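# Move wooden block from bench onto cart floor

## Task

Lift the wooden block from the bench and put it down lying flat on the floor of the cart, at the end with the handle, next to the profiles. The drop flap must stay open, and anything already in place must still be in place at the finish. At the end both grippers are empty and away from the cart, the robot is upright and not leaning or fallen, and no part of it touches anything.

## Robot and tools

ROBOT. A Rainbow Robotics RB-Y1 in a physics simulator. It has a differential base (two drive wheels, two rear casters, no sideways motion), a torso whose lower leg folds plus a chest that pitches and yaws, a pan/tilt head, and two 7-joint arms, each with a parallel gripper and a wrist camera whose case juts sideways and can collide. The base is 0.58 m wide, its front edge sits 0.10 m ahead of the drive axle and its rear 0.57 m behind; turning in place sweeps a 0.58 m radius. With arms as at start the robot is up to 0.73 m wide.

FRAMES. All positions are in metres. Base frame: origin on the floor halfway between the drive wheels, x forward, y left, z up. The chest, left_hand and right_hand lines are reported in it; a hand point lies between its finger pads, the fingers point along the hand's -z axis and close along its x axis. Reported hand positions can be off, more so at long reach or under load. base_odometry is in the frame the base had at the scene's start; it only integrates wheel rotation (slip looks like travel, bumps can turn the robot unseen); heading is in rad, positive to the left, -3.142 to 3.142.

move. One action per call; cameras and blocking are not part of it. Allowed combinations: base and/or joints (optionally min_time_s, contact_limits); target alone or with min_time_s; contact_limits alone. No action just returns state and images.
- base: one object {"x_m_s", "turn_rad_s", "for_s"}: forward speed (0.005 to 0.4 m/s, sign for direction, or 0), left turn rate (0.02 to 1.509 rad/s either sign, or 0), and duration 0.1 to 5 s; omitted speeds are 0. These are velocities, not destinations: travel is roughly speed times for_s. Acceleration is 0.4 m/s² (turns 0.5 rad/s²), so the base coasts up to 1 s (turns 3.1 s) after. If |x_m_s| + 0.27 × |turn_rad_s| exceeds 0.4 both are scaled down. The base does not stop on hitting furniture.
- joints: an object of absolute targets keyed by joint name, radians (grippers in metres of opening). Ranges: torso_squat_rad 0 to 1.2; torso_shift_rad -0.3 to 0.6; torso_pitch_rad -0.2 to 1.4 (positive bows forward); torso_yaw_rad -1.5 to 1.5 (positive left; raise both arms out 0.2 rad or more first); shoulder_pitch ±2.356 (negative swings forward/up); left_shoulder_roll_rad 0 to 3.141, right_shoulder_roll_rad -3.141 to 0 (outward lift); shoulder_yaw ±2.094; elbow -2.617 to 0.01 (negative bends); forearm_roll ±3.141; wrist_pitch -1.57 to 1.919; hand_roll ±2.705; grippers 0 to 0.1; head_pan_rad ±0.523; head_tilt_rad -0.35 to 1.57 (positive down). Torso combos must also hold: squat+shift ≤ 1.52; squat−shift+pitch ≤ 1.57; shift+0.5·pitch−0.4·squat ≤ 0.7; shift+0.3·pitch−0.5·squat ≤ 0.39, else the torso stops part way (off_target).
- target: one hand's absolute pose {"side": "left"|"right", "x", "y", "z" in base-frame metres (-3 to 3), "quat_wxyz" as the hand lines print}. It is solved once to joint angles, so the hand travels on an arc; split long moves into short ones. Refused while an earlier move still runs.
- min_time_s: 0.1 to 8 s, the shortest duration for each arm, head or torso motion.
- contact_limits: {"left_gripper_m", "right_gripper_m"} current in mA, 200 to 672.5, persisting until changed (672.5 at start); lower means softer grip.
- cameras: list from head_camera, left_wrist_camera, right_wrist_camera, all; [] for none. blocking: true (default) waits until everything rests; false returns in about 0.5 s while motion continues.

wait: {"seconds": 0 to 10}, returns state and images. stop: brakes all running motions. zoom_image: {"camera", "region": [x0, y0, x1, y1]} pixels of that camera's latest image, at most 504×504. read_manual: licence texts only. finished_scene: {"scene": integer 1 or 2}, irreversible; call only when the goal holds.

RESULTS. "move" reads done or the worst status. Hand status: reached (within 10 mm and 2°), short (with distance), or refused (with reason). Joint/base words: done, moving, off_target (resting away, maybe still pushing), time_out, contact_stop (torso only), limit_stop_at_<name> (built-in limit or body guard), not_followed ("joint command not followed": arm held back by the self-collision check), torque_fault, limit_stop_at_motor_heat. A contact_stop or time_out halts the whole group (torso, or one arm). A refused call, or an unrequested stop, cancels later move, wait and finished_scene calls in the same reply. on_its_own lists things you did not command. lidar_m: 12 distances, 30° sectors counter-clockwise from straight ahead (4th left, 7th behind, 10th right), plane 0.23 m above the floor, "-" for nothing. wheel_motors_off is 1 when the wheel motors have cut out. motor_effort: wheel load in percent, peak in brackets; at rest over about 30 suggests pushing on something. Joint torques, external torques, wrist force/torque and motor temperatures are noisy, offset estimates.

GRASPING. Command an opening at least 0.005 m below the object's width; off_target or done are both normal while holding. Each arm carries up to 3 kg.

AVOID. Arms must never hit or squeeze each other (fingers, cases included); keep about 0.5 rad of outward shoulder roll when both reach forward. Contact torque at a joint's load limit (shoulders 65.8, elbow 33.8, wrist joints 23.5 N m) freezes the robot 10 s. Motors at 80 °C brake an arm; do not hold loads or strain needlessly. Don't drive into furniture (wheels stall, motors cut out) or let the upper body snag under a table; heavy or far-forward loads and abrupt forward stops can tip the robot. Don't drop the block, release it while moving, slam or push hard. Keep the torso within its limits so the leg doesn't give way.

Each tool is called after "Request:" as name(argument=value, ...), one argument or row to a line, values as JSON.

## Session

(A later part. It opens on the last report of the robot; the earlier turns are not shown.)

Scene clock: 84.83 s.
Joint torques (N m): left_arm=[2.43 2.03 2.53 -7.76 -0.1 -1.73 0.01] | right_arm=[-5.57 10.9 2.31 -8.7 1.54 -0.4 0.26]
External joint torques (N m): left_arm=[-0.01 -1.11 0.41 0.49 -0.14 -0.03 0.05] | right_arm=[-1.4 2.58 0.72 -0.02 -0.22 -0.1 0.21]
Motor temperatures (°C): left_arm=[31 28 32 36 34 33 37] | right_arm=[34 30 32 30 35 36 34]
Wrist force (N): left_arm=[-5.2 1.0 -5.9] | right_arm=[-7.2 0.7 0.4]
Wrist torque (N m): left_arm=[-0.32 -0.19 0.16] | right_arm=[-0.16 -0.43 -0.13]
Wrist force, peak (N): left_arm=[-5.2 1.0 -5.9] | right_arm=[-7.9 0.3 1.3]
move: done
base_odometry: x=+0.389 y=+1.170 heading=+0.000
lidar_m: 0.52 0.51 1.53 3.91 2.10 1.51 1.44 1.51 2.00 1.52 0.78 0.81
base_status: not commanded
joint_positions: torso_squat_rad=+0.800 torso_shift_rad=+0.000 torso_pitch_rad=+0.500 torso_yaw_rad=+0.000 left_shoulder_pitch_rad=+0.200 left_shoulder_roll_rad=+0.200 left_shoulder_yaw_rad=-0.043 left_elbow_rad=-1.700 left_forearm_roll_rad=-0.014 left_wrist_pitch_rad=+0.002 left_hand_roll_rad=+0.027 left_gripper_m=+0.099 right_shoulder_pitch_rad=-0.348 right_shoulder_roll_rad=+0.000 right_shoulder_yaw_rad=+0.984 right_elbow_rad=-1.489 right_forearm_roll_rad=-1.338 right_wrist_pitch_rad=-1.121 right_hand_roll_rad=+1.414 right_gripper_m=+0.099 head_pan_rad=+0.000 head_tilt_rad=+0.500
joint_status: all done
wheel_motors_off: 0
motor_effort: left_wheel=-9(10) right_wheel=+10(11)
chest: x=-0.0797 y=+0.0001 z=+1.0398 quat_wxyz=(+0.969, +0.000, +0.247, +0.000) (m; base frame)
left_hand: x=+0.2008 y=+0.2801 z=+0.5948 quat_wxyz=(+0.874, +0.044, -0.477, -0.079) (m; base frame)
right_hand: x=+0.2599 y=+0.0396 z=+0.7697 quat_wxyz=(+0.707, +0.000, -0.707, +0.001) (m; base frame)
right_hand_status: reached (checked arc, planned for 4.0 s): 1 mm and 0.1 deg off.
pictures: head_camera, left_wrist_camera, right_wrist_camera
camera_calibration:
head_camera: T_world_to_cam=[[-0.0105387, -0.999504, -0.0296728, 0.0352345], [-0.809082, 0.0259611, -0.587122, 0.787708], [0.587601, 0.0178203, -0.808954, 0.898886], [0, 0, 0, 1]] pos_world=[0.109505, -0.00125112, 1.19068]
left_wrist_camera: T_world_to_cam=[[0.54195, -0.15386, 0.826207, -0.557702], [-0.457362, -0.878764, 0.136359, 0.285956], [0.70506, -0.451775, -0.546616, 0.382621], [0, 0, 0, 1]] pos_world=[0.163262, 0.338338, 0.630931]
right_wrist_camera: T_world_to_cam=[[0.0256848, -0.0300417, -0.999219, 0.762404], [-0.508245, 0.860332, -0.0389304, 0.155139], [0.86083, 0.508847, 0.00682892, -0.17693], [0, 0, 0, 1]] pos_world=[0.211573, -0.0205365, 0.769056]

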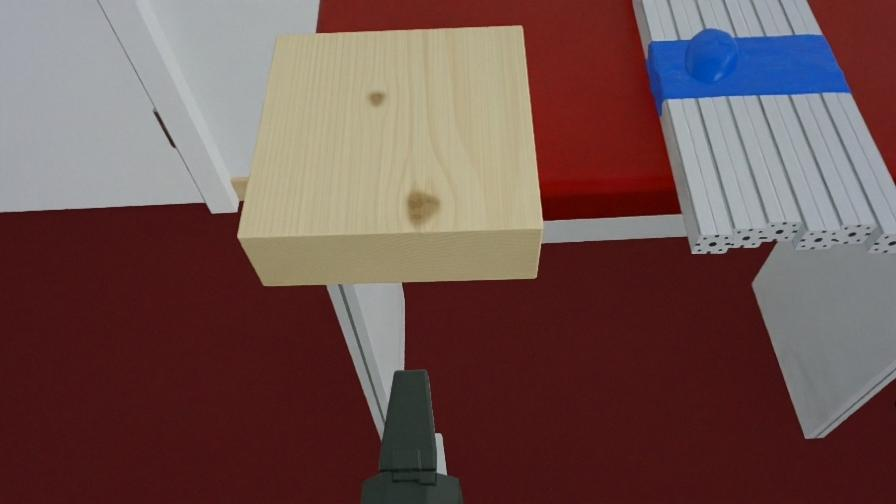

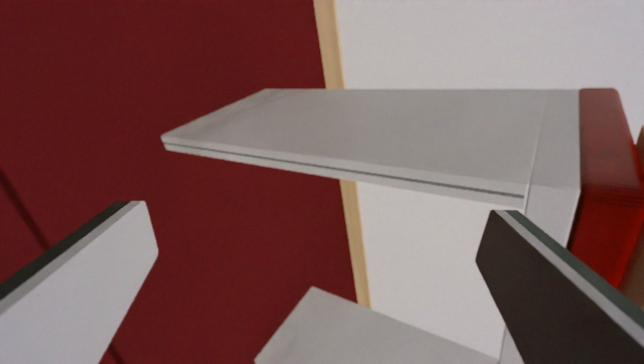

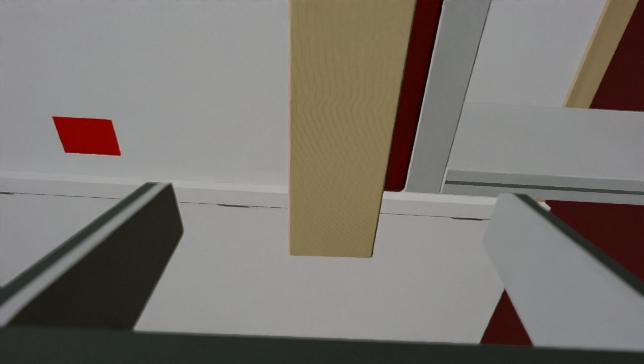

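Request:
move(
  base={"x_m_s":0.1,"for_s":1.3},
)

Scene clock: 88.57 s.
Joint torques (N m): left_arm=[2.36 2.18 2.74 -7.8 -0.15 -1.8 -0.07] | right_arm=[-4.69 11.16 2.1 -9.32 1.43 -0.5 0.22]
External joint torques (N m): left_arm=[-0.08 -0.96 0.62 0.45 -0.18 -0.1 -0.03] | right_arm=[-0.53 2.84 0.51 -0.64 -0.33 -0.2 0.17]
Motor temperatures (°C): left_arm=[31 28 32 36 34 33 37] | right_arm=[34 30 32 30 35 36 34]
Wrist force (N): left_arm=[-4.2 0.0 -5.1] | right_arm=[-7.7 0.5 0.8]
Wrist torque (N m): left_arm=[-0.18 -0.11 0.18] | right_arm=[-0.11 -0.49 -0.14]
Wrist force, peak (N): left_arm=[-4.7 0.4 -5.9] | right_arm=[-7.9 1.0 1.3]
move: done
base_odometry: x=+0.519 y=+1.170 heading=-0.001
lidar_m: 0.54 0.40 1.36 3.47 2.32 1.64 1.56 1.64 2.18 1.09 0.70 0.79
base_status: done (sent for 1.3 of 1.3 s)
joint_positions: torso_squat_rad=+0.800 torso_shift_rad=+0.000 torso_pitch_rad=+0.500 torso_yaw_rad=+0.000 left_shoulder_pitch_rad=+0.200 left_shoulder_roll_rad=+0.200 left_shoulder_yaw_rad=-0.043 left_elbow_rad=-1.700 left_forearm_roll_rad=-0.014 left_wrist_pitch_rad=+0.002 left_hand_roll_rad=+0.027 left_gripper_m=+0.099 right_shoulder_pitch_rad=-0.348 right_shoulder_roll_rad=+0.000 right_shoulder_yaw_rad=+0.985 right_elbow_rad=-1.489 right_forearm_roll_rad=-1.338 right_wrist_pitch_rad=-1.121 right_hand_roll_rad=+1.414 right_gripper_m=+0.099 head_pan_rad=+0.000 head_tilt_rad=+0.500
joint_status: not commanded
wheel_motors_off: 0
motor_effort: left_wheel=-9(25) right_wheel=+10(31)
chest: x=-0.0796 y=+0.0001 z=+1.0397 quat_wxyz=(+0.969, +0.000, +0.247, +0.000) (m; base frame)
left_hand: x=+0.2008 y=+0.2801 z=+0.5948 quat_wxyz=(+0.874, +0.044, -0.477, -0.079) (m; base frame)
right_hand: x=+0.2600 y=+0.0396 z=+0.7697 quat_wxyz=(+0.707, +0.000, -0.707, +0.001) (m; base frame)
pictures: head_camera, left_wrist_camera, right_wrist_camera
camera_calibration:
head_camera: T_world_to_cam=[[-0.0105429, -0.999504, -0.0296704, 0.0352331], [-0.809164, 0.0259606, -0.587009, 0.787664], [0.587489, 0.0178194, -0.809036, 0.898938], [0, 0, 0, 1]] pos_world=[0.109605, -0.00125112, 1.19068]
left_wrist_camera: T_world_to_cam=[[0.542109, -0.153804, 0.826113, -0.557688], [-0.457312, -0.87877, 0.136488, 0.285868], [0.704971, -0.451783, -0.546726, 0.382707], [0, 0, 0, 1]] pos_world=[0.163261, 0.338338, 0.630931]
right_wrist_camera: T_world_to_cam=[[0.0256901, -0.0300339, -0.999219, 0.762304], [-0.508437, 0.860219, -0.0389279, 0.155135], [0.860716, 0.509039, 0.00682876, -0.177039], [0, 0, 0, 1]] pos_world=[0.211673, -0.0204355, 0.768956]

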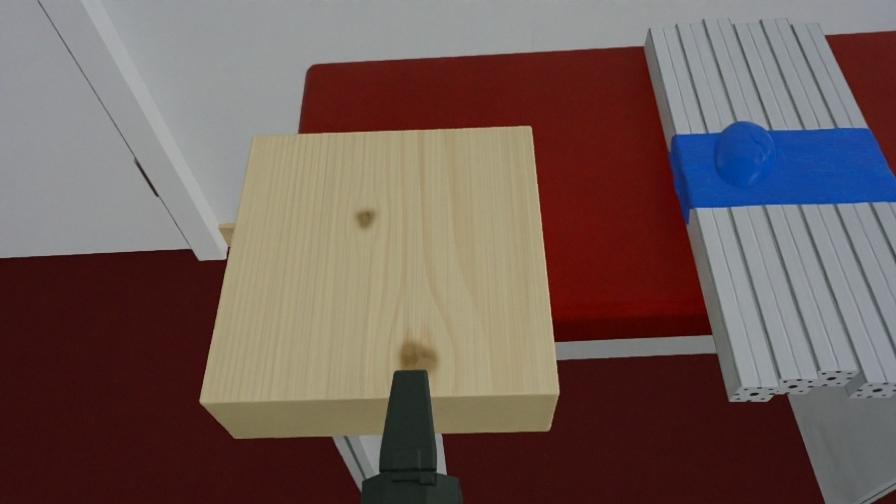

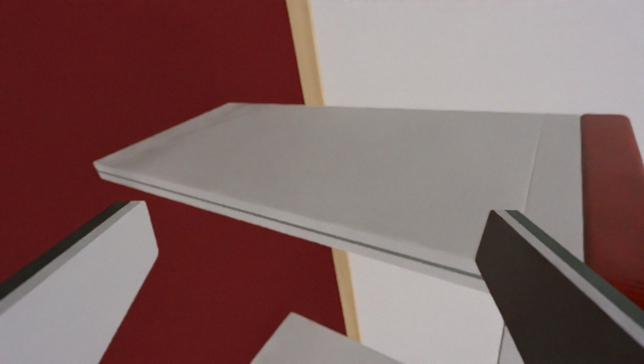

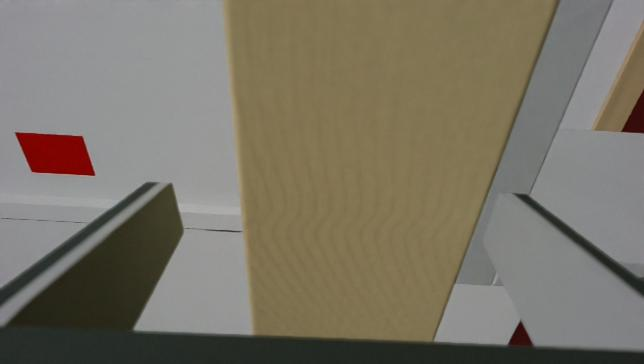

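Request:
move(
  target={"side":"right","x":0.265,"y":0.04,"z":0.766,"quat_wxyz":[0.7071,0,-0.7071,0]},
  cameras=[],
)

Request:
move(
  base={"x_m_s":0.05,"for_s":1},
)

Scene clock: 90.93 s.
Joint torques (N m): left_arm=[2.13 2.23 2.64 -7.86 -0.06 -1.86 0.04] | right_arm=[-5.48 10.08 0.91 -8.95 1.79 -0.54 0.02]
External joint torques (N m): left_arm=[-0.31 -0.91 0.53 0.39 -0.09 -0.16 0.09] | right_arm=[-0.96 1.77 -0.51 -0.29 0.03 -0.21 -0.03]
Motor temperatures (°C): left_arm=[31 28 32 36 34 33 37] | right_arm=[34 30 32 30 35 36 34]
Wrist force (N): left_arm=[-4.5 0.4 -5.6] | right_arm=[-7.7 1.0 1.0]
Wrist torque (N m): left_arm=[-0.21 -0.11 0.15] | right_arm=[-0.18 -0.47 -0.11]
Wrist force, peak (N): left_arm=[-5.2 -0.7 -5.5] | right_arm=[-7.9 0.6 1.1]
move: done
base_odometry: x=+0.519 y=+1.170 heading=-0.001
lidar_m: 0.54 0.39 1.35 3.46 2.30 1.65 1.57 1.62 2.19 1.09 0.70 0.81
base_status: not commanded
joint_positions: torso_squat_rad=+0.800 torso_shift_rad=+0.000 torso_pitch_rad=+0.500 torso_yaw_rad=+0.000 left_shoulder_pitch_rad=+0.200 left_shoulder_roll_rad=+0.200 left_shoulder_yaw_rad=-0.043 left_elbow_rad=-1.700 left_forearm_roll_rad=-0.014 left_wrist_pitch_rad=+0.002 left_hand_roll_rad=+0.027 left_gripper_m=+0.099 right_shoulder_pitch_rad=-0.372 right_shoulder_roll_rad=+0.000 right_shoulder_yaw_rad=+0.982 right_elbow_rad=-1.464 right_forearm_roll_rad=-1.351 right_wrist_pitch_rad=-1.129 right_hand_roll_rad=+1.401 right_gripper_m=+0.099 head_pan_rad=+0.000 head_tilt_rad=+0.500
joint_status: all done
wheel_motors_off: 0
motor_effort: left_wheel=-8(10) right_wheel=+7(10)
chest: x=-0.0796 y=+0.0001 z=+1.0397 quat_wxyz=(+0.969, +0.000, +0.247, +0.000) (m; base frame)
left_hand: x=+0.2008 y=+0.2801 z=+0.5947 quat_wxyz=(+0.874, +0.044, -0.477, -0.079) (m; base frame)
right_hand: x=+0.2649 y=+0.0397 z=+0.7661 quat_wxyz=(+0.707, +0.000, -0.707, +0.000) (m; base frame)
right_hand_status: reached (checked arc, planned for 0.2 s): 0 mm and 0.0 deg off.
pictures: none
No camera images: "cameras" was empty.

Scene clock: 92.53 s.
Joint torques (N m): left_arm=[2.18 2.29 2.81 -7.78 -0.07 -1.9 0.06] | right_arm=[-5.06 10.15 0.72 -9.02 1.75 -0.38 0.1]
External joint torques (N m): left_arm=[-0.26 -0.85 0.7 0.47 -0.1 -0.2 0.1] | right_arm=[-0.54 1.84 -0.69 -0.36 -0.01 -0.06 0.05]
Motor temperatures (°C): left_arm=[31 28 32 36 34 33 37] | right_arm=[34 30 32 30 35 36 34]
Wrist force (N): left_arm=[-4.6 -0.5 -5.7] | right_arm=[-7.5 0.6 0.9]
Wrist torque (N m): left_arm=[-0.10 -0.16 0.20] | right_arm=[-0.13 -0.47 -0.13]
Wrist force, peak (N): left_arm=[-4.6 -0.5 -5.7] | right_arm=[-7.9 0.9 0.9]
move: done
base_odometry: x=+0.569 y=+1.170 heading=-0.001
lidar_m: 0.54 0.35 1.27 3.30 2.39 1.70 1.62 1.69 2.26 1.12 0.67 0.81
base_status: done (sent for 1 of 1 s)
joint_positions: torso_squat_rad=+0.800 torso_shift_rad=+0.000 torso_pitch_rad=+0.500 torso_yaw_rad=+0.000 left_shoulder_pitch_rad=+0.200 left_shoulder_roll_rad=+0.200 left_shoulder_yaw_rad=-0.043 left_elbow_rad=-1.700 left_forearm_roll_rad=-0.014 left_wrist_pitch_rad=+0.002 left_hand_roll_rad=+0.027 left_gripper_m=+0.099 right_shoulder_pitch_rad=-0.373 right_shoulder_roll_rad=+0.000 right_shoulder_yaw_rad=+0.982 right_elbow_rad=-1.464 right_forearm_roll_rad=-1.351 right_wrist_pitch_rad=-1.129 right_hand_roll_rad=+1.401 right_gripper_m=+0.099 head_pan_rad=+0.000 head_tilt_rad=+0.500
joint_status: not commanded
wheel_motors_off: 0
motor_effort: left_wheel=-8(24) right_wheel=+9(33)
chest: x=-0.0796 y=+0.0001 z=+1.0397 quat_wxyz=(+0.969, +0.000, +0.247, +0.000) (m; base frame)
left_hand: x=+0.2008 y=+0.2801 z=+0.5947 quat_wxyz=(+0.874, +0.044, -0.477, -0.079) (m; base frame)
right_hand: x=+0.2649 y=+0.0397 z=+0.7661 quat_wxyz=(+0.707, +0.000, -0.707, +0.000) (m; base frame)
pictures: head_camera, left_wrist_camera, right_wrist_camera
camera_calibration:
head_camera: T_world_to_cam=[[-0.0105429, -0.999504, -0.0296704, 0.0352331], [-0.809164, 0.0259606, -0.587009, 0.787664], [0.587489, 0.0178194, -0.809036, 0.898938], [0, 0, 0, 1]] pos_world=[0.109605, -0.00125112, 1.19068]
left_wrist_camera: T_world_to_cam=[[0.542109, -0.153804, 0.826113, -0.557688], [-0.457312, -0.87877, 0.136488, 0.285868], [0.704971, -0.451783, -0.546726, 0.382707], [0, 0, 0, 1]] pos_world=[0.163261, 0.338338, 0.630931]
right_wrist_camera: T_world_to_cam=[[0.026047, -0.0293831, -0.999229, 0.758534], [-0.506963, 0.861106, -0.0385365, 0.156667], [0.861574, 0.507576, 0.00753311, -0.181999], [0, 0, 0, 1]] pos_world=[0.216473, -0.0202405, 0.765357]

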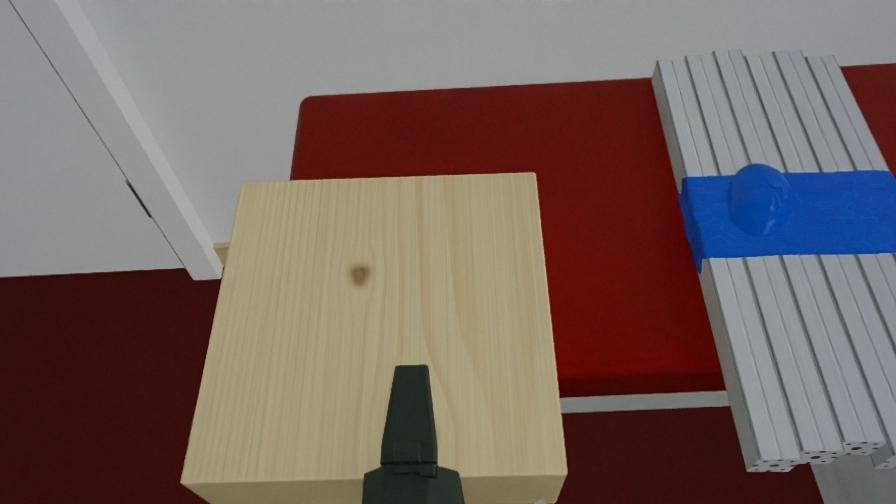

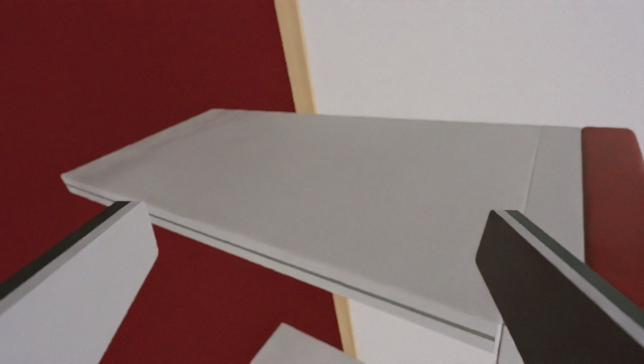

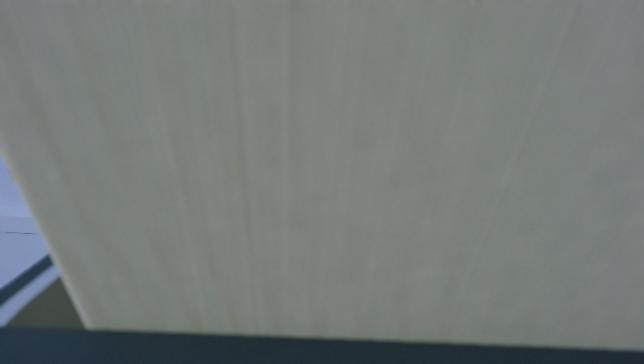

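Request:
move(
  joints={"right_gripper_m":0.04},
)

Scene clock: 94.63 s.
Joint torques (N m): left_arm=[2.25 2.12 2.58 -7.8 -0.03 -1.9 -0.12] | right_arm=[-4.85 10.28 0.79 -10.02 2.23 -0.37 0.06]
External joint torques (N m): left_arm=[-0.19 -1.02 0.46 0.45 -0.06 -0.2 -0.08] | right_arm=[-0.33 1.97 -0.62 -1.37 0.46 -0.05 0.01]
Motor temperatures (°C): left_arm=[31 28 32 36 34 33 37] | right_arm=[34 30 32 30 35 36 34]
Wrist force (N): left_arm=[-4.5 0.3 -4.9] | right_arm=[-11.9 0.9 0.3]
Wrist torque (N m): left_arm=[-0.23 -0.12 0.15] | right_arm=[-0.19 -0.83 -0.35]
Wrist force, peak (N): left_arm=[-5.2 0.1 -5.7] | right_arm=[-12.8 0.9 0.1]
move: off_target
base_odometry: x=+0.569 y=+1.170 heading=-0.001
lidar_m: 0.54 0.33 1.27 3.29 2.39 1.70 1.62 1.69 2.25 1.13 0.67 0.80
base_status: not commanded
joint_positions: torso_squat_rad=+0.800 torso_shift_rad=+0.000 torso_pitch_rad=+0.500 torso_yaw_rad=+0.000 left_shoulder_pitch_rad=+0.200 left_shoulder_roll_rad=+0.200 left_shoulder_yaw_rad=-0.043 left_elbow_rad=-1.700 left_forearm_roll_rad=-0.014 left_wrist_pitch_rad=+0.002 left_hand_roll_rad=+0.027 left_gripper_m=+0.099 right_shoulder_pitch_rad=-0.373 right_shoulder_roll_rad=+0.000 right_shoulder_yaw_rad=+0.982 right_elbow_rad=-1.464 right_forearm_roll_rad=-1.352 right_wrist_pitch_rad=-1.129 right_hand_roll_rad=+1.401 right_gripper_m=+0.074 head_pan_rad=+0.000 head_tilt_rad=+0.500
joint_status: right_gripper_m off_target (ended at +0.074, target +0.040)
wheel_motors_off: 0
motor_effort: left_wheel=-8(9) right_wheel=+6(10)
chest: x=-0.0796 y=+0.0001 z=+1.0397 quat_wxyz=(+0.969, +0.000, +0.247, +0.000) (m; base frame)
left_hand: x=+0.2008 y=+0.2801 z=+0.5947 quat_wxyz=(+0.874, +0.044, -0.477, -0.079) (m; base frame)
right_hand: x=+0.2649 y=+0.0397 z=+0.7660 quat_wxyz=(+0.707, +0.000, -0.707, +0.000) (m; base frame)
pictures: head_camera, left_wrist_camera, right_wrist_camera
camera_calibration:
head_camera: T_world_to_cam=[[-0.0105429, -0.999504, -0.0296704, 0.0352331], [-0.809164, 0.0259606, -0.587009, 0.787664], [0.587489, 0.0178194, -0.809036, 0.898938], [0, 0, 0, 1]] pos_world=[0.109605, -0.00125112, 1.19068]
left_wrist_camera: T_world_to_cam=[[0.542109, -0.153804, 0.826113, -0.557688], [-0.457312, -0.87877, 0.136488, 0.285868], [0.704971, -0.451783, -0.546726, 0.382707], [0, 0, 0, 1]] pos_world=[0.163261, 0.338338, 0.630931]
right_wrist_camera: T_world_to_cam=[[0.025786, -0.0295304, -0.999231, 0.758488], [-0.506973, 0.8611, -0.0385311, 0.156661], [0.861576, 0.507577, 0.00723317, -0.181768], [0, 0, 0, 1]] pos_world=[0.216472, -0.020241, 0.765256]

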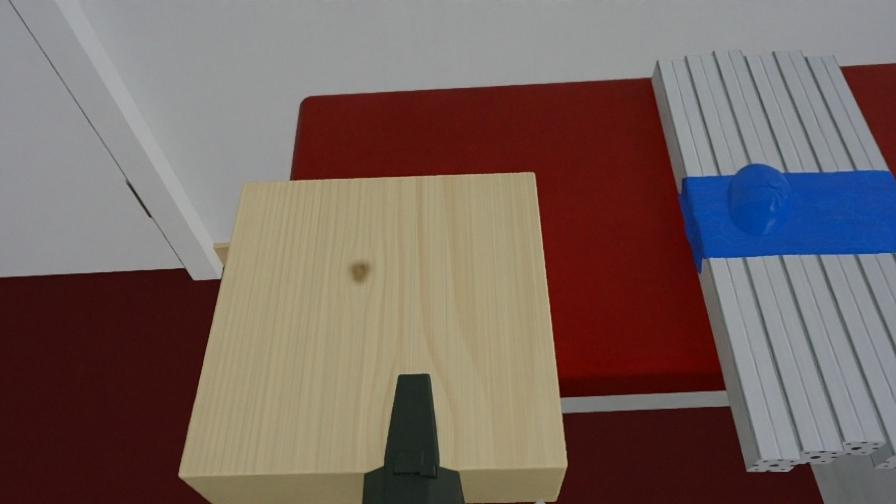

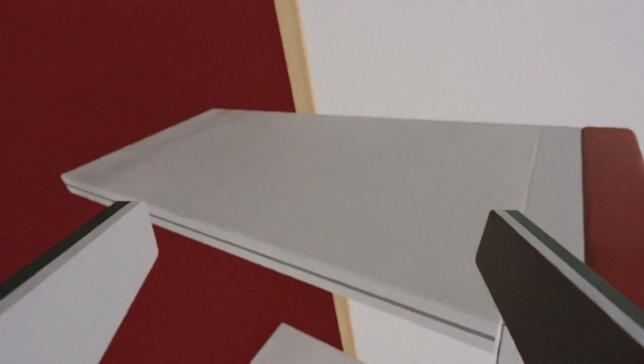

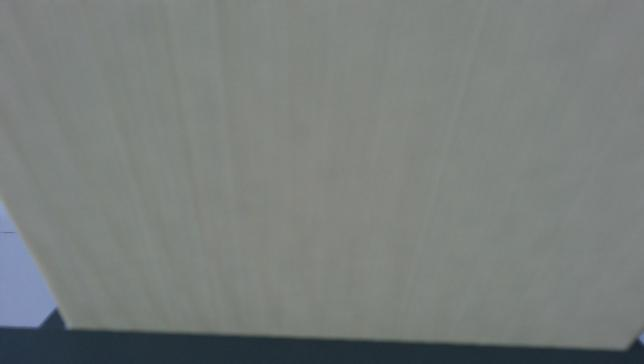

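Request:
move(
  target={"side":"right","x":0.262,"y":0.04,"z":0.80,"quat_wxyz":[0.7071,0,-0.7071,0]},
  min_time_s=2,
)

Scene clock: 97.63 s.
Joint torques (N m): left_arm=[2.42 2.1 2.68 -7.78 0.05 -1.92 -0.08] | right_arm=[-11.26 13.18 4.02 -20.08 7.52 -0.47 -0.26]
External joint torques (N m): left_arm=[-0.04 -1.04 0.57 0.47 0.02 -0.22 -0.04] | right_arm=[-7.21 4.9 2.31 -11.18 5.76 -0.41 -0.31]
Motor temperatures (°C): left_arm=[31 28 32 36 34 33 37] | right_arm=[34 30 32 31 36 36 34]
Wrist force (N): left_arm=[-4.7 0.4 -4.7] | right_arm=[-28.6 1.5 0.9]
Wrist torque (N m): left_arm=[-0.21 -0.13 0.15] | right_arm=[-0.10 1.46 0.50]
Wrist force, peak (N): left_arm=[-5.1 1.0 -5.3] | right_arm=[-29.4 2.8 1.2]
move: done
base_odometry: x=+0.569 y=+1.170 heading=-0.001
lidar_m: 0.56 0.33 1.28 3.30 2.38 1.70 1.61 1.70 2.25 1.13 0.67 0.81
base_status: not commanded
joint_positions: torso_squat_rad=+0.800 torso_shift_rad=+0.000 torso_pitch_rad=+0.501 torso_yaw_rad=+0.000 left_shoulder_pitch_rad=+0.200 left_shoulder_roll_rad=+0.200 left_shoulder_yaw_rad=-0.043 left_elbow_rad=-1.700 left_forearm_roll_rad=-0.014 left_wrist_pitch_rad=+0.002 left_hand_roll_rad=+0.027 left_gripper_m=+0.099 right_shoulder_pitch_rad=-0.328 right_shoulder_roll_rad=-0.009 right_shoulder_yaw_rad=+0.992 right_elbow_rad=-1.622 right_forearm_roll_rad=-1.386 right_wrist_pitch_rad=-1.100 right_hand_roll_rad=+1.543 right_gripper_m=+0.074 head_pan_rad=+0.000 head_tilt_rad=+0.500
joint_status: all done
wheel_motors_off: 0
motor_effort: left_wheel=-8(9) right_wheel=+9(10)
chest: x=-0.0794 y=+0.0001 z=+1.0397 quat_wxyz=(+0.969, +0.000, +0.248, +0.000) (m; base frame)
left_hand: x=+0.2008 y=+0.2801 z=+0.5946 quat_wxyz=(+0.874, +0.044, -0.477, -0.079) (m; base frame)
right_hand: x=+0.2617 y=+0.0394 z=+0.7977 quat_wxyz=(+0.708, -0.001, -0.706, +0.001) (m; base frame)
right_hand_status: reached (checked arc, planned for 2.0 s): 2 mm and 0.3 deg off.
pictures: head_camera, left_wrist_camera, right_wrist_camera
camera_calibration:
head_camera: T_world_to_cam=[[-0.0105577, -0.999504, -0.0296645, 0.035225], [-0.809457, 0.0259602, -0.586605, 0.787341], [0.587084, 0.0178189, -0.80933, 0.898995], [0, 0, 0, 1]] pos_world=[0.109906, -0.00125112, 1.19049]
left_wrist_camera: T_world_to_cam=[[0.54257, -0.153815, 0.825808, -0.557402], [-0.457239, -0.87877, 0.136734, 0.285728], [0.704664, -0.451779, -0.547124, 0.382898], [0, 0, 0, 1]] pos_world=[0.163261, 0.338338, 0.630731]
right_wrist_camera: T_world_to_cam=[[0.0225775, -0.0318473, -0.999238, 0.79127], [-0.506237, 0.861517, -0.0388962, 0.15663], [0.862099, 0.506729, 0.00332855, -0.176005], [0, 0, 0, 1]] pos_world=[0.213161, -0.0205527, 0.797345]

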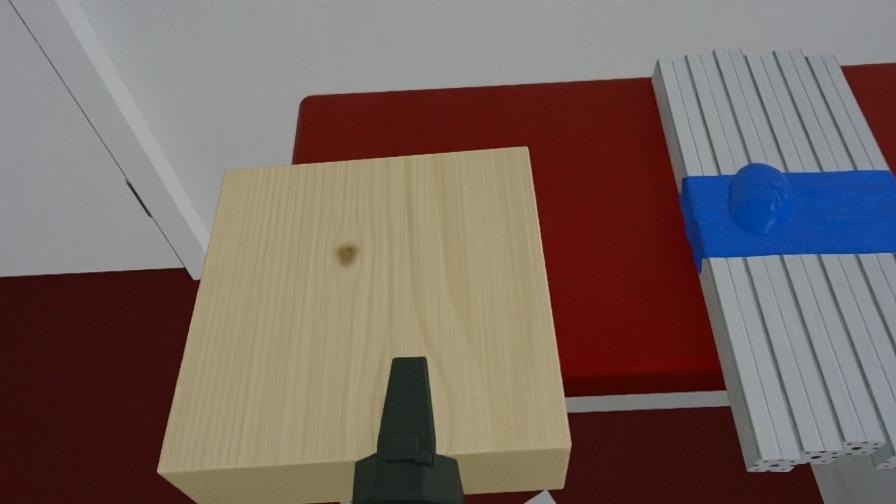

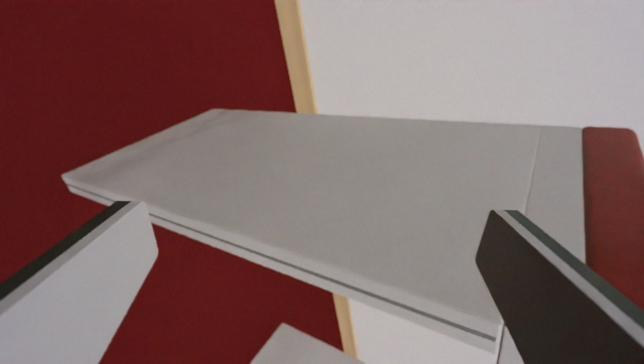

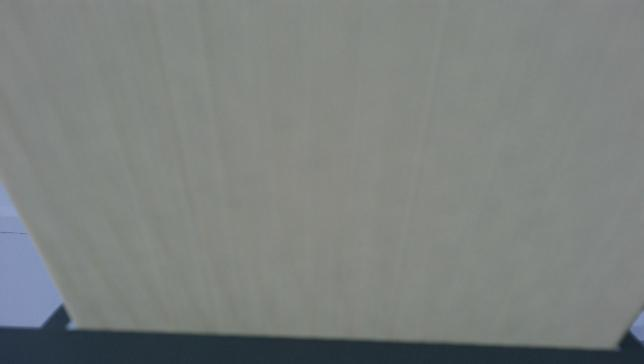

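Request:
move(
  target={"side":"right","x":0.255,"y":0.04,"z":0.85,"quat_wxyz":[0.7071,0,-0.7071,0]},
  min_time_s=2,
  cameras=[],
)

Request:
move(
  base={"x_m_s":-0.15,"for_s":4},
)

Scene clock: 113.00 s.
Joint torques (N m): left_arm=[2.38 2.14 2.7 -7.79 -0.04 -1.98 -0.01] | right_arm=[-10.85 17.19 4.36 -20.12 7.2 1.5 -0.33]
External joint torques (N m): left_arm=[-0.08 -0.99 0.58 0.45 -0.08 -0.28 0.03] | right_arm=[-7.44 8.76 2.17 -11.15 5.51 1.17 -0.38]
Motor temperatures (°C): left_arm=[31 28 32 36 34 33 37] | right_arm=[34 30 32 32 37 36 34]
Wrist force (N): left_arm=[-4.3 0.7 -5.0] | right_arm=[-28.6 1.7 1.0]
Wrist torque (N m): left_arm=[-0.29 -0.09 0.17] | right_arm=[-0.11 1.49 0.51]
Wrist force, peak (N): left_arm=[-5.0 0.6 -5.8] | right_arm=[-29.6 1.5 0.3]
move: done
base_odometry: x=+0.569 y=+1.170 heading=-0.001
lidar_m: 0.53 0.35 1.26 3.30 2.39 1.69 1.62 1.69 2.24 1.12 0.66 0.79
base_status: not commanded
joint_positions: torso_squat_rad=+0.800 torso_shift_rad=+0.000 torso_pitch_rad=+0.501 torso_yaw_rad=+0.000 left_shoulder_pitch_rad=+0.200 left_shoulder_roll_rad=+0.200 left_shoulder_yaw_rad=-0.043 left_elbow_rad=-1.700 left_forearm_roll_rad=-0.014 left_wrist_pitch_rad=+0.002 left_hand_roll_rad=+0.027 left_gripper_m=+0.099 right_shoulder_pitch_rad=-0.273 right_shoulder_roll_rad=-0.002 right_shoulder_yaw_rad=+1.021 right_elbow_rad=-1.828 right_forearm_roll_rad=-1.431 right_wrist_pitch_rad=-1.074 right_hand_roll_rad=+1.749 right_gripper_m=+0.074 head_pan_rad=+0.000 head_tilt_rad=+0.500
joint_status: all done
wheel_motors_off: 0
motor_effort: left_wheel=-8(9) right_wheel=+7(10)
chest: x=-0.0794 y=+0.0001 z=+1.0397 quat_wxyz=(+0.969, +0.000, +0.248, +0.000) (m; base frame)
left_hand: x=+0.2008 y=+0.2801 z=+0.5945 quat_wxyz=(+0.874, +0.044, -0.477, -0.079) (m; base frame)
right_hand: x=+0.2547 y=+0.0394 z=+0.8478 quat_wxyz=(+0.708, -0.001, -0.707, +0.001) (m; base frame)
right_hand_status: reached (checked arc, planned for 2.0 s): 2 mm and 0.2 deg off.
pictures: none
No camera images: "cameras" was empty.

Scene clock: 117.70 s.
Joint torques (N m): left_arm=[1.82 2.27 2.58 -7.74 -0.03 -1.84 -0.15] | right_arm=[-12.3 16.07 3.64 -19.65 7.35 1.47 -0.33]
External joint torques (N m): left_arm=[-0.64 -0.87 0.47 0.5 -0.07 -0.14 -0.11] | right_arm=[-8.89 7.64 1.45 -10.68 5.66 1.13 -0.38]
Motor temperatures (°C): left_arm=[31 28 32 36 34 33 37] | right_arm=[34 30 32 32 37 36 34]
Wrist force (N): left_arm=[-4.8 -0.1 -5.3] | right_arm=[-28.3 1.4 1.2]
Wrist torque (N m): left_arm=[-0.21 -0.12 0.16] | right_arm=[-0.11 1.44 0.52]
Wrist force, peak (N): left_arm=[-4.6 0.2 -5.9] | right_arm=[-30.0 0.7 0.1]
move: done
base_odometry: x=-0.031 y=+1.171 heading=-0.002
lidar_m: 0.92 1.57 2.09 4.42 1.51 1.07 1.01 1.05 1.43 3.55 1.33 1.10
base_status: done (sent for 4 of 4 s)
joint_positions: torso_squat_rad=+0.800 torso_shift_rad=+0.000 torso_pitch_rad=+0.501 torso_yaw_rad=+0.000 left_shoulder_pitch_rad=+0.200 left_shoulder_roll_rad=+0.200 left_shoulder_yaw_rad=-0.043 left_elbow_rad=-1.700 left_forearm_roll_rad=-0.014 left_wrist_pitch_rad=+0.002 left_hand_roll_rad=+0.027 left_gripper_m=+0.099 right_shoulder_pitch_rad=-0.273 right_shoulder_roll_rad=-0.002 right_shoulder_yaw_rad=+1.021 right_elbow_rad=-1.828 right_forearm_roll_rad=-1.431 right_wrist_pitch_rad=-1.074 right_hand_roll_rad=+1.749 right_gripper_m=+0.074 head_pan_rad=+0.000 head_tilt_rad=+0.500
joint_status: not commanded
wheel_motors_off: 0
motor_effort: left_wheel=-12(29) right_wheel=+13(36)
chest: x=-0.0794 y=+0.0001 z=+1.0397 quat_wxyz=(+0.969, +0.000, +0.248, +0.000) (m; base frame)
left_hand: x=+0.2007 y=+0.2802 z=+0.5945 quat_wxyz=(+0.874, +0.044, -0.477, -0.079) (m; base frame)
right_hand: x=+0.2547 y=+0.0394 z=+0.8478 quat_wxyz=(+0.708, -0.001, -0.706, +0.001) (m; base frame)
pictures: head_camera, left_wrist_camera, right_wrist_camera
camera_calibration:
head_camera: T_world_to_cam=[[-0.0105602, -0.999504, -0.0296661, 0.0352272], [-0.809505, 0.0259617, -0.586538, 0.787268], [0.587018, 0.0178209, -0.809378, 0.89906], [0, 0, 0, 1]] pos_world=[0.109906, -0.00125112, 1.19049]
left_wrist_camera: T_world_to_cam=[[0.54274, -0.153765, 0.825706, -0.557299], [-0.457126, -0.878816, 0.136815, 0.285687], [0.704606, -0.451707, -0.547258, 0.382913], [0, 0, 0, 1]] pos_world=[0.163261, 0.338338, 0.630631]
right_wrist_camera: T_world_to_cam=[[0.0244634, -0.0319144, -0.999191, 0.840869], [-0.506196, 0.861494, -0.0399096, 0.155881], [0.862071, 0.506763, 0.00492015, -0.171484], [0, 0, 0, 1]] pos_world=[0.206167, -0.0205528, 0.847253]

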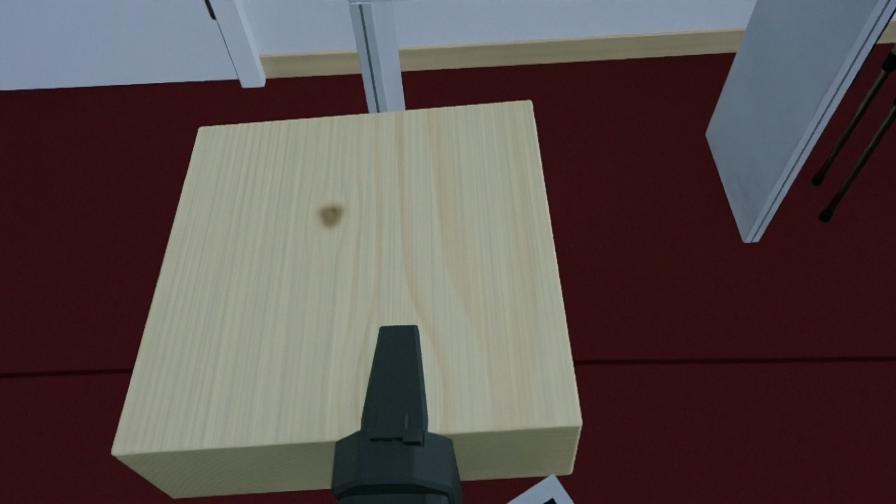

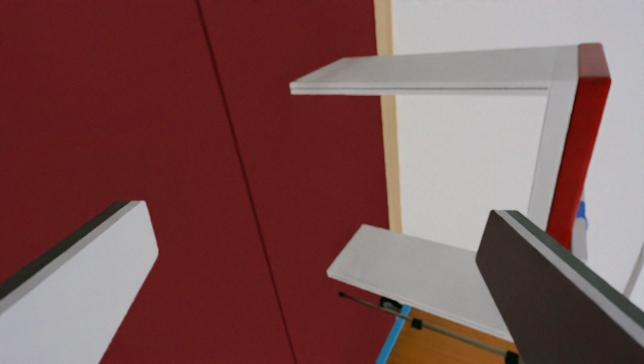

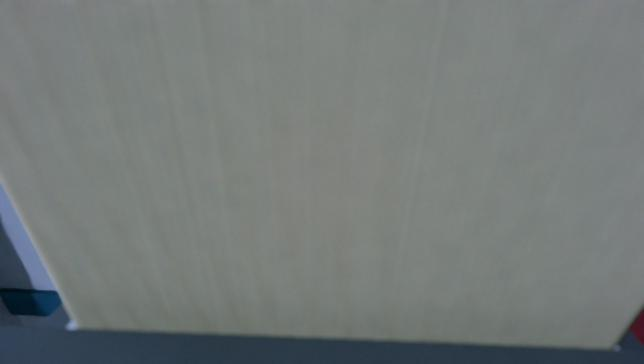

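Request:
move(
  base={"turn_rad_s":-0.5,"for_s":3.14},
  cameras=[],
)

Request:
move(
  base={"x_m_s":0.3,"for_s":4.4},
  cameras=[],
)

Request:
move(
  base={"turn_rad_s":0.5,"for_s":3.14},
  joints={"torso_squat_rad":0.3,"torso_pitch_rad":0.5},
)

Request:
move(
  target={"side":"right","x":0.45,"y":-0.25,"z":0.95,"quat_wxyz":[0.6533,0.2706,-0.2706,0.6533]},
  min_time_s=5,
)

Scene clock: 125.57 s.
Joint torques (N m): left_arm=[1.84 2.12 2.81 -7.84 -0.06 -1.85 -0.09] | right_arm=[-12.05 16.03 3.88 -19.73 7.34 1.4 -0.46]
External joint torques (N m): left_arm=[-0.62 -1.02 0.7 0.4 -0.1 -0.15 -0.04] | right_arm=[-8.65 7.6 1.69 -10.76 5.65 1.07 -0.51]
Motor temperatures (°C): left_arm=[31 28 32 36 34 33 37] | right_arm=[34 30 32 33 37 36 34]
Wrist force (N): left_arm=[-3.9 0.5 -5.5] | right_arm=[-28.8 2.1 0.7]
Wrist torque (N m): left_arm=[-0.23 -0.06 0.12] | right_arm=[-0.05 1.42 0.52]
Wrist force, peak (N): left_arm=[-4.8 0.5 -6.0] | right_arm=[-29.3 1.4 1.1]
move: done
base_odometry: x=-0.031 y=+1.171 heading=-1.568
lidar_m: 3.47 1.33 1.10 0.93 1.58 2.08 4.42 1.54 1.09 1.03 1.04 1.40
base_status: done (sent for 3.13 of 3.13 s)
joint_positions: torso_squat_rad=+0.800 torso_shift_rad=+0.000 torso_pitch_rad=+0.501 torso_yaw_rad=+0.000 left_shoulder_pitch_rad=+0.200 left_shoulder_roll_rad=+0.200 left_shoulder_yaw_rad=-0.043 left_elbow_rad=-1.700 left_forearm_roll_rad=-0.014 left_wrist_pitch_rad=+0.002 left_hand_roll_rad=+0.027 left_gripper_m=+0.099 right_shoulder_pitch_rad=-0.273 right_shoulder_roll_rad=-0.002 right_shoulder_yaw_rad=+1.021 right_elbow_rad=-1.828 right_forearm_roll_rad=-1.431 right_wrist_pitch_rad=-1.074 right_hand_roll_rad=+1.749 right_gripper_m=+0.074 head_pan_rad=+0.000 head_tilt_rad=+0.500
joint_status: not commanded
wheel_motors_off: 0
motor_effort: left_wheel=+16(47) right_wheel=+1(46)
chest: x=-0.0794 y=+0.0001 z=+1.0397 quat_wxyz=(+0.969, +0.000, +0.248, +0.000) (m; base frame)
left_hand: x=+0.2007 y=+0.2802 z=+0.5945 quat_wxyz=(+0.874, +0.044, -0.477, -0.079) (m; base frame)
right_hand: x=+0.2547 y=+0.0394 z=+0.8478 quat_wxyz=(+0.708, -0.001, -0.706, +0.001) (m; base frame)
pictures: none
No camera images: "cameras" was empty.

Scene clock: 131.03 s.
Joint torques (N m): left_arm=[2.44 2.37 2.72 -7.84 -0.04 -1.97 -0.04] | right_arm=[-12.52 16.74 3.24 -19.47 7.46 1.37 -0.41]
External joint torques (N m): left_arm=[-0.02 -0.77 0.61 0.4 -0.07 -0.27 0.01] | right_arm=[-9.12 8.31 1.05 -10.5 5.76 1.04 -0.47]
Motor temperatures (°C): left_arm=[31 28 32 36 34 33 37] | right_arm=[34 30 32 33 38 36 34]
Wrist force (N): left_arm=[-4.4 0.0 -5.3] | right_arm=[-28.9 1.8 0.8]
Wrist torque (N m): left_arm=[-0.16 -0.08 0.14] | right_arm=[-0.05 1.53 0.50]
Wrist force, peak (N): left_arm=[-5.6 0.4 -5.7] | right_arm=[-29.5 1.4 0.7]
move: done
base_odometry: x=-0.028 y=-0.149 heading=-1.568
lidar_m: 3.30 1.21 0.84 0.80 0.84 1.72 4.53 1.44 1.03 0.97 0.99 1.33
base_status: done (sent for 4.4 of 4.4 s)
joint_positions: torso_squat_rad=+0.800 torso_shift_rad=+0.000 torso_pitch_rad=+0.501 torso_yaw_rad=+0.000 left_shoulder_pitch_rad=+0.200 left_shoulder_roll_rad=+0.200 left_shoulder_yaw_rad=-0.043 left_elbow_rad=-1.700 left_forearm_roll_rad=-0.014 left_wrist_pitch_rad=+0.002 left_hand_roll_rad=+0.027 left_gripper_m=+0.099 right_shoulder_pitch_rad=-0.273 right_shoulder_roll_rad=-0.002 right_shoulder_yaw_rad=+1.022 right_elbow_rad=-1.828 right_forearm_roll_rad=-1.431 right_wrist_pitch_rad=-1.074 right_hand_roll_rad=+1.749 right_gripper_m=+0.074 head_pan_rad=+0.000 head_tilt_rad=+0.500
joint_status: not commanded
wheel_motors_off: 0
motor_effort: left_wheel=+1(50) right_wheel=+0(36)
chest: x=-0.0793 y=+0.0001 z=+1.0397 quat_wxyz=(+0.969, +0.000, +0.248, +0.000) (m; base frame)
left_hand: x=+0.2008 y=+0.2801 z=+0.5944 quat_wxyz=(+0.874, +0.044, -0.477, -0.079) (m; base frame)
right_hand: x=+0.2547 y=+0.0395 z=+0.8477 quat_wxyz=(+0.708, -0.001, -0.706, +0.001) (m; base frame)
pictures: none
No camera images: "cameras" was empty.

Scene clock: 135.50 s.
Joint torques (N m): left_arm=[2.46 2.27 2.79 -7.88 0.05 -1.86 0.01] | right_arm=[-11.82 16.51 3.23 -19.54 7.45 1.32 -0.43]
External joint torques (N m): left_arm=[0 -0.86 0.68 0.36 0.02 -0.16 0.05] | right_arm=[-8.42 8.08 1.04 -10.57 5.76 0.99 -0.48]
Motor temperatures (°C): left_arm=[31 28 32 36 34 33 37] | right_arm=[34 31 32 33 38 36 34]
Wrist force (N): left_arm=[-5.0 0.3 -5.0] | right_arm=[-28.2 1.4 1.1]
Wrist torque (N m): left_arm=[-0.23 -0.22 0.14] | right_arm=[-0.09 1.54 0.51]
Wrist force, peak (N): left_arm=[-4.8 0.8 -5.9] | right_arm=[-30.2 0.9 0.9]
move: done
base_odometry: x=-0.028 y=-0.149 heading=-0.002
lidar_m: 0.80 0.83 1.73 4.35 1.43 1.02 0.96 1.01 1.34 3.34 1.20 0.85
base_status: done (sent for 3.13 of 3.13 s)
joint_positions: torso_squat_rad=+0.300 torso_shift_rad=+0.000 torso_pitch_rad=+0.501 torso_yaw_rad=+0.000 left_shoulder_pitch_rad=+0.200 left_shoulder_roll_rad=+0.200 left_shoulder_yaw_rad=-0.043 left_elbow_rad=-1.700 left_forearm_roll_rad=-0.014 left_wrist_pitch_rad=+0.002 left_hand_roll_rad=+0.027 left_gripper_m=+0.099 right_shoulder_pitch_rad=-0.273 right_shoulder_roll_rad=-0.002 right_shoulder_yaw_rad=+1.022 right_elbow_rad=-1.828 right_forearm_roll_rad=-1.431 right_wrist_pitch_rad=-1.074 right_hand_roll_rad=+1.749 right_gripper_m=+0.074 head_pan_rad=+0.000 head_tilt_rad=+0.500
joint_status: all done
wheel_motors_off: 0
motor_effort: left_wheel=-1(42) right_wheel=+18(36)
chest: x=-0.0792 y=+0.0001 z=+1.2207 quat_wxyz=(+0.969, +0.000, +0.248, +0.000) (m; base frame)
left_hand: x=+0.2009 y=+0.2802 z=+0.7754 quat_wxyz=(+0.874, +0.044, -0.477, -0.079) (m; base frame)
right_hand: x=+0.2547 y=+0.0395 z=+1.0287 quat_wxyz=(+0.708, -0.001, -0.706, +0.001) (m; base frame)
pictures: head_camera, left_wrist_camera, right_wrist_camera
camera_calibration:
head_camera: T_world_to_cam=[[-0.0105684, -0.999504, -0.029661, 0.0406898], [-0.809669, 0.0259604, -0.586313, 0.893241], [0.586792, 0.0178192, -0.809542, 1.04561], [0, 0, 0, 1]] pos_world=[0.110106, -0.00115112, 1.37139]
left_wrist_camera: T_world_to_cam=[[0.542825, -0.153724, 0.825657, -0.706795], [-0.457134, -0.878795, 0.136923, 0.260876], [0.704535, -0.451761, -0.547305, 0.481964], [0, 0, 0, 1]] pos_world=[0.16336, 0.338338, 0.811631]
right_wrist_camera: T_world_to_cam=[[0.0241553, -0.0319741, -0.999197, 1.02179], [-0.506285, 0.861447, -0.0398055, 0.162978], [0.862028, 0.506839, 0.00462054, -0.172192], [0, 0, 0, 1]] pos_world=[0.206266, -0.0204526, 1.02825]

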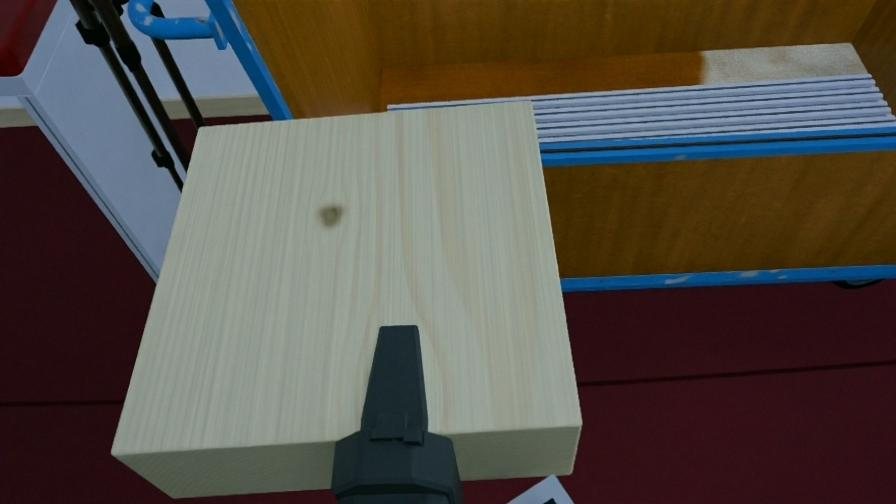

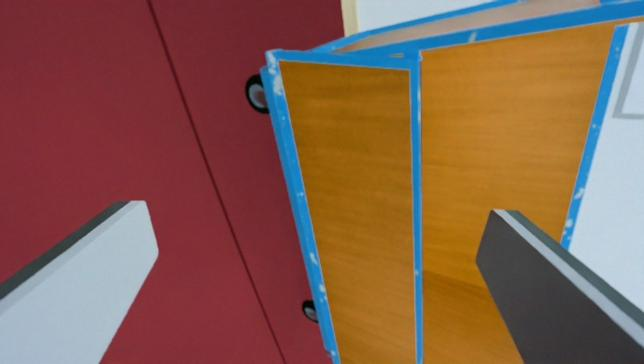

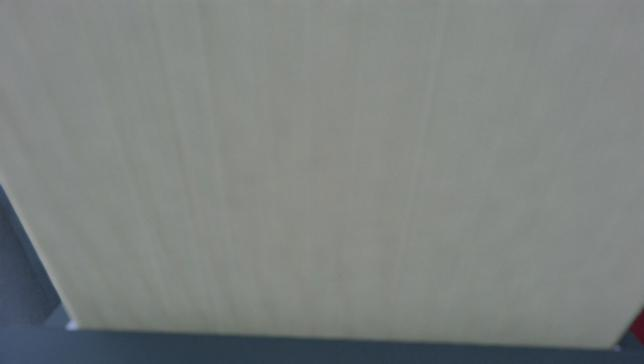

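Scene clock: 140.83 s.
Joint torques (N m): left_arm=[1.26 1.39 1.64 -8.48 -0.16 -2.28 -0.19] | right_arm=[-30.93 -16.64 -9.2 -2.56 -5.37 2.55 -0.33]
External joint torques (N m): left_arm=[-1.21 -1.76 -0.48 -0.24 -0.19 -0.59 -0.15] | right_arm=[-10.47 -4.07 -5.77 -1.17 -4.26 2.24 -0.36]
Motor temperatures (°C): left_arm=[30 28 32 36 34 33 37] | right_arm=[34 31 32 33 37 36 34]
Wrist force (N): left_arm=[-4.2 0.5 -4.8] | right_arm=[-19.1 1.7 -19.7]
Wrist torque (N m): left_arm=[-0.25 -0.05 0.14] | right_arm=[-0.69 1.01 0.47]
Wrist force, peak (N): left_arm=[-41.7 14.2 -11.9] | right_arm=[-29.7 17.4 -8.8]
move: short
base_odometry: x=-0.028 y=-0.149 heading=-0.002
lidar_m: 0.81 0.83 1.73 4.36 1.41 1.01 0.95 1.01 1.35 3.35 1.19 0.85
base_status: not commanded
joint_positions: torso_squat_rad=+0.300 torso_shift_rad=+0.000 torso_pitch_rad=+0.501 torso_yaw_rad=+0.000 left_shoulder_pitch_rad=+0.200 left_shoulder_roll_rad=+0.200 left_shoulder_yaw_rad=-0.043 left_elbow_rad=-1.700 left_forearm_roll_rad=-0.014 left_wrist_pitch_rad=+0.002 left_hand_roll_rad=+0.027 left_gripper_m=+0.099 right_shoulder_pitch_rad=-1.498 right_shoulder_roll_rad=-0.833 right_shoulder_yaw_rad=+0.897 right_elbow_rad=-0.267 right_forearm_roll_rad=-2.135 right_wrist_pitch_rad=+1.425 right_hand_roll_rad=+1.945 right_gripper_m=+0.074 head_pan_rad=+0.000 head_tilt_rad=+0.500
joint_status: all done
wheel_motors_off: 0
motor_effort: left_wheel=+1(6) right_wheel=+19(27)
chest: x=-0.0793 y=+0.0001 z=+1.2207 quat_wxyz=(+0.969, +0.000, +0.248, +0.000) (m; base frame)
left_hand: x=+0.2007 y=+0.2804 z=+0.7754 quat_wxyz=(+0.875, +0.044, -0.476, -0.079) (m; base frame)
right_hand: x=+0.4483 y=-0.2502 z=+0.9484 quat_wxyz=(+0.670, +0.232, -0.280, +0.648) (m; base frame)
right_hand_status: short (checked arc, as near as the solve gets, planned for 5.0 s): 2 mm and 5.0 deg off. The place is met; only the turn is off.
pictures: head_camera, left_wrist_camera, right_wrist_camera
camera_calibration:
head_camera: T_world_to_cam=[[-0.0105888, -0.9995, -0.0298027, 0.0407894], [-0.809588, 0.0260624, -0.586419, 0.893439], [0.586902, 0.0179184, -0.809459, 1.04556], [0, 0, 0, 1]] pos_world=[0.110106, -0.00125107, 1.37149]
left_wrist_camera: T_world_to_cam=[[0.543221, -0.154015, 0.825343, -0.706366], [-0.45692, -0.878938, 0.136717, 0.261141], [0.704369, -0.451383, -0.54783, 0.482522], [0, 0, 0, 1]] pos_world=[0.16316, 0.338538, 0.811631]
right_wrist_camera: T_world_to_cam=[[0.0272679, -0.720777, -0.692631, 0.463126], [-0.897243, -0.323113, 0.30092, 0.0630946], [-0.440694, 0.613253, -0.655523, 1.04487], [0, 0, 0, 1]] pos_world=[0.504449, -0.28657, 0.986723]

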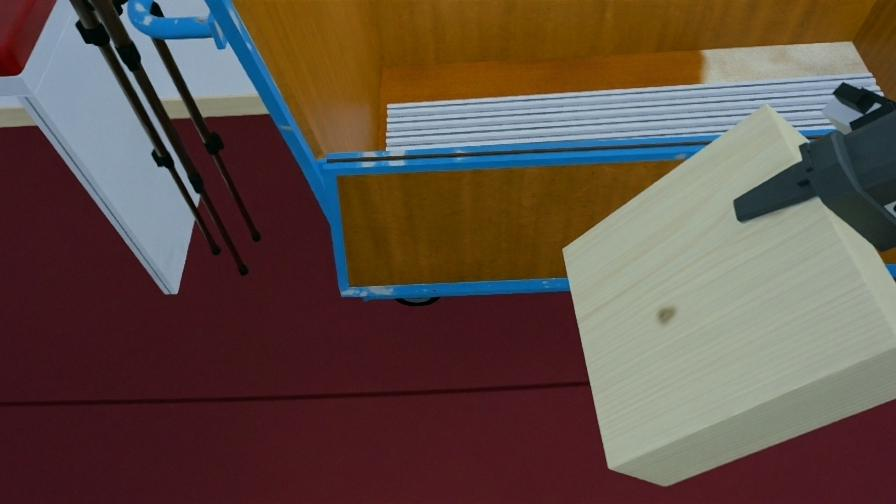

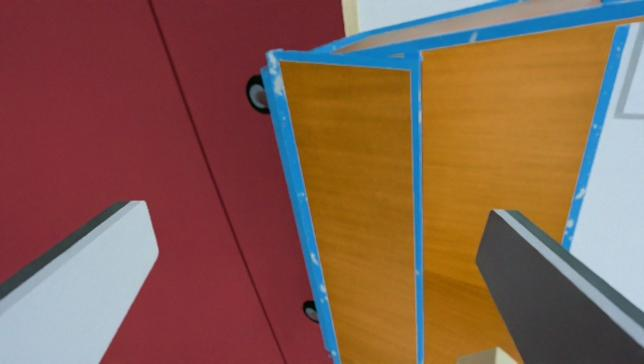

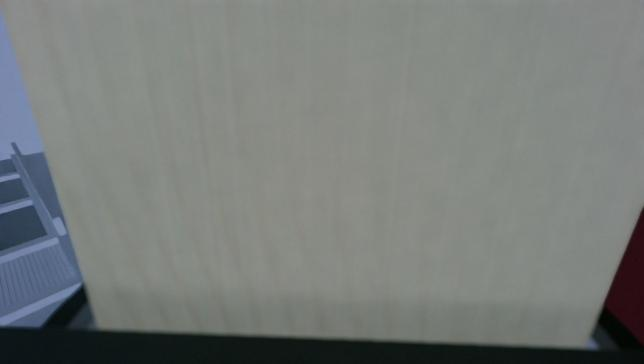

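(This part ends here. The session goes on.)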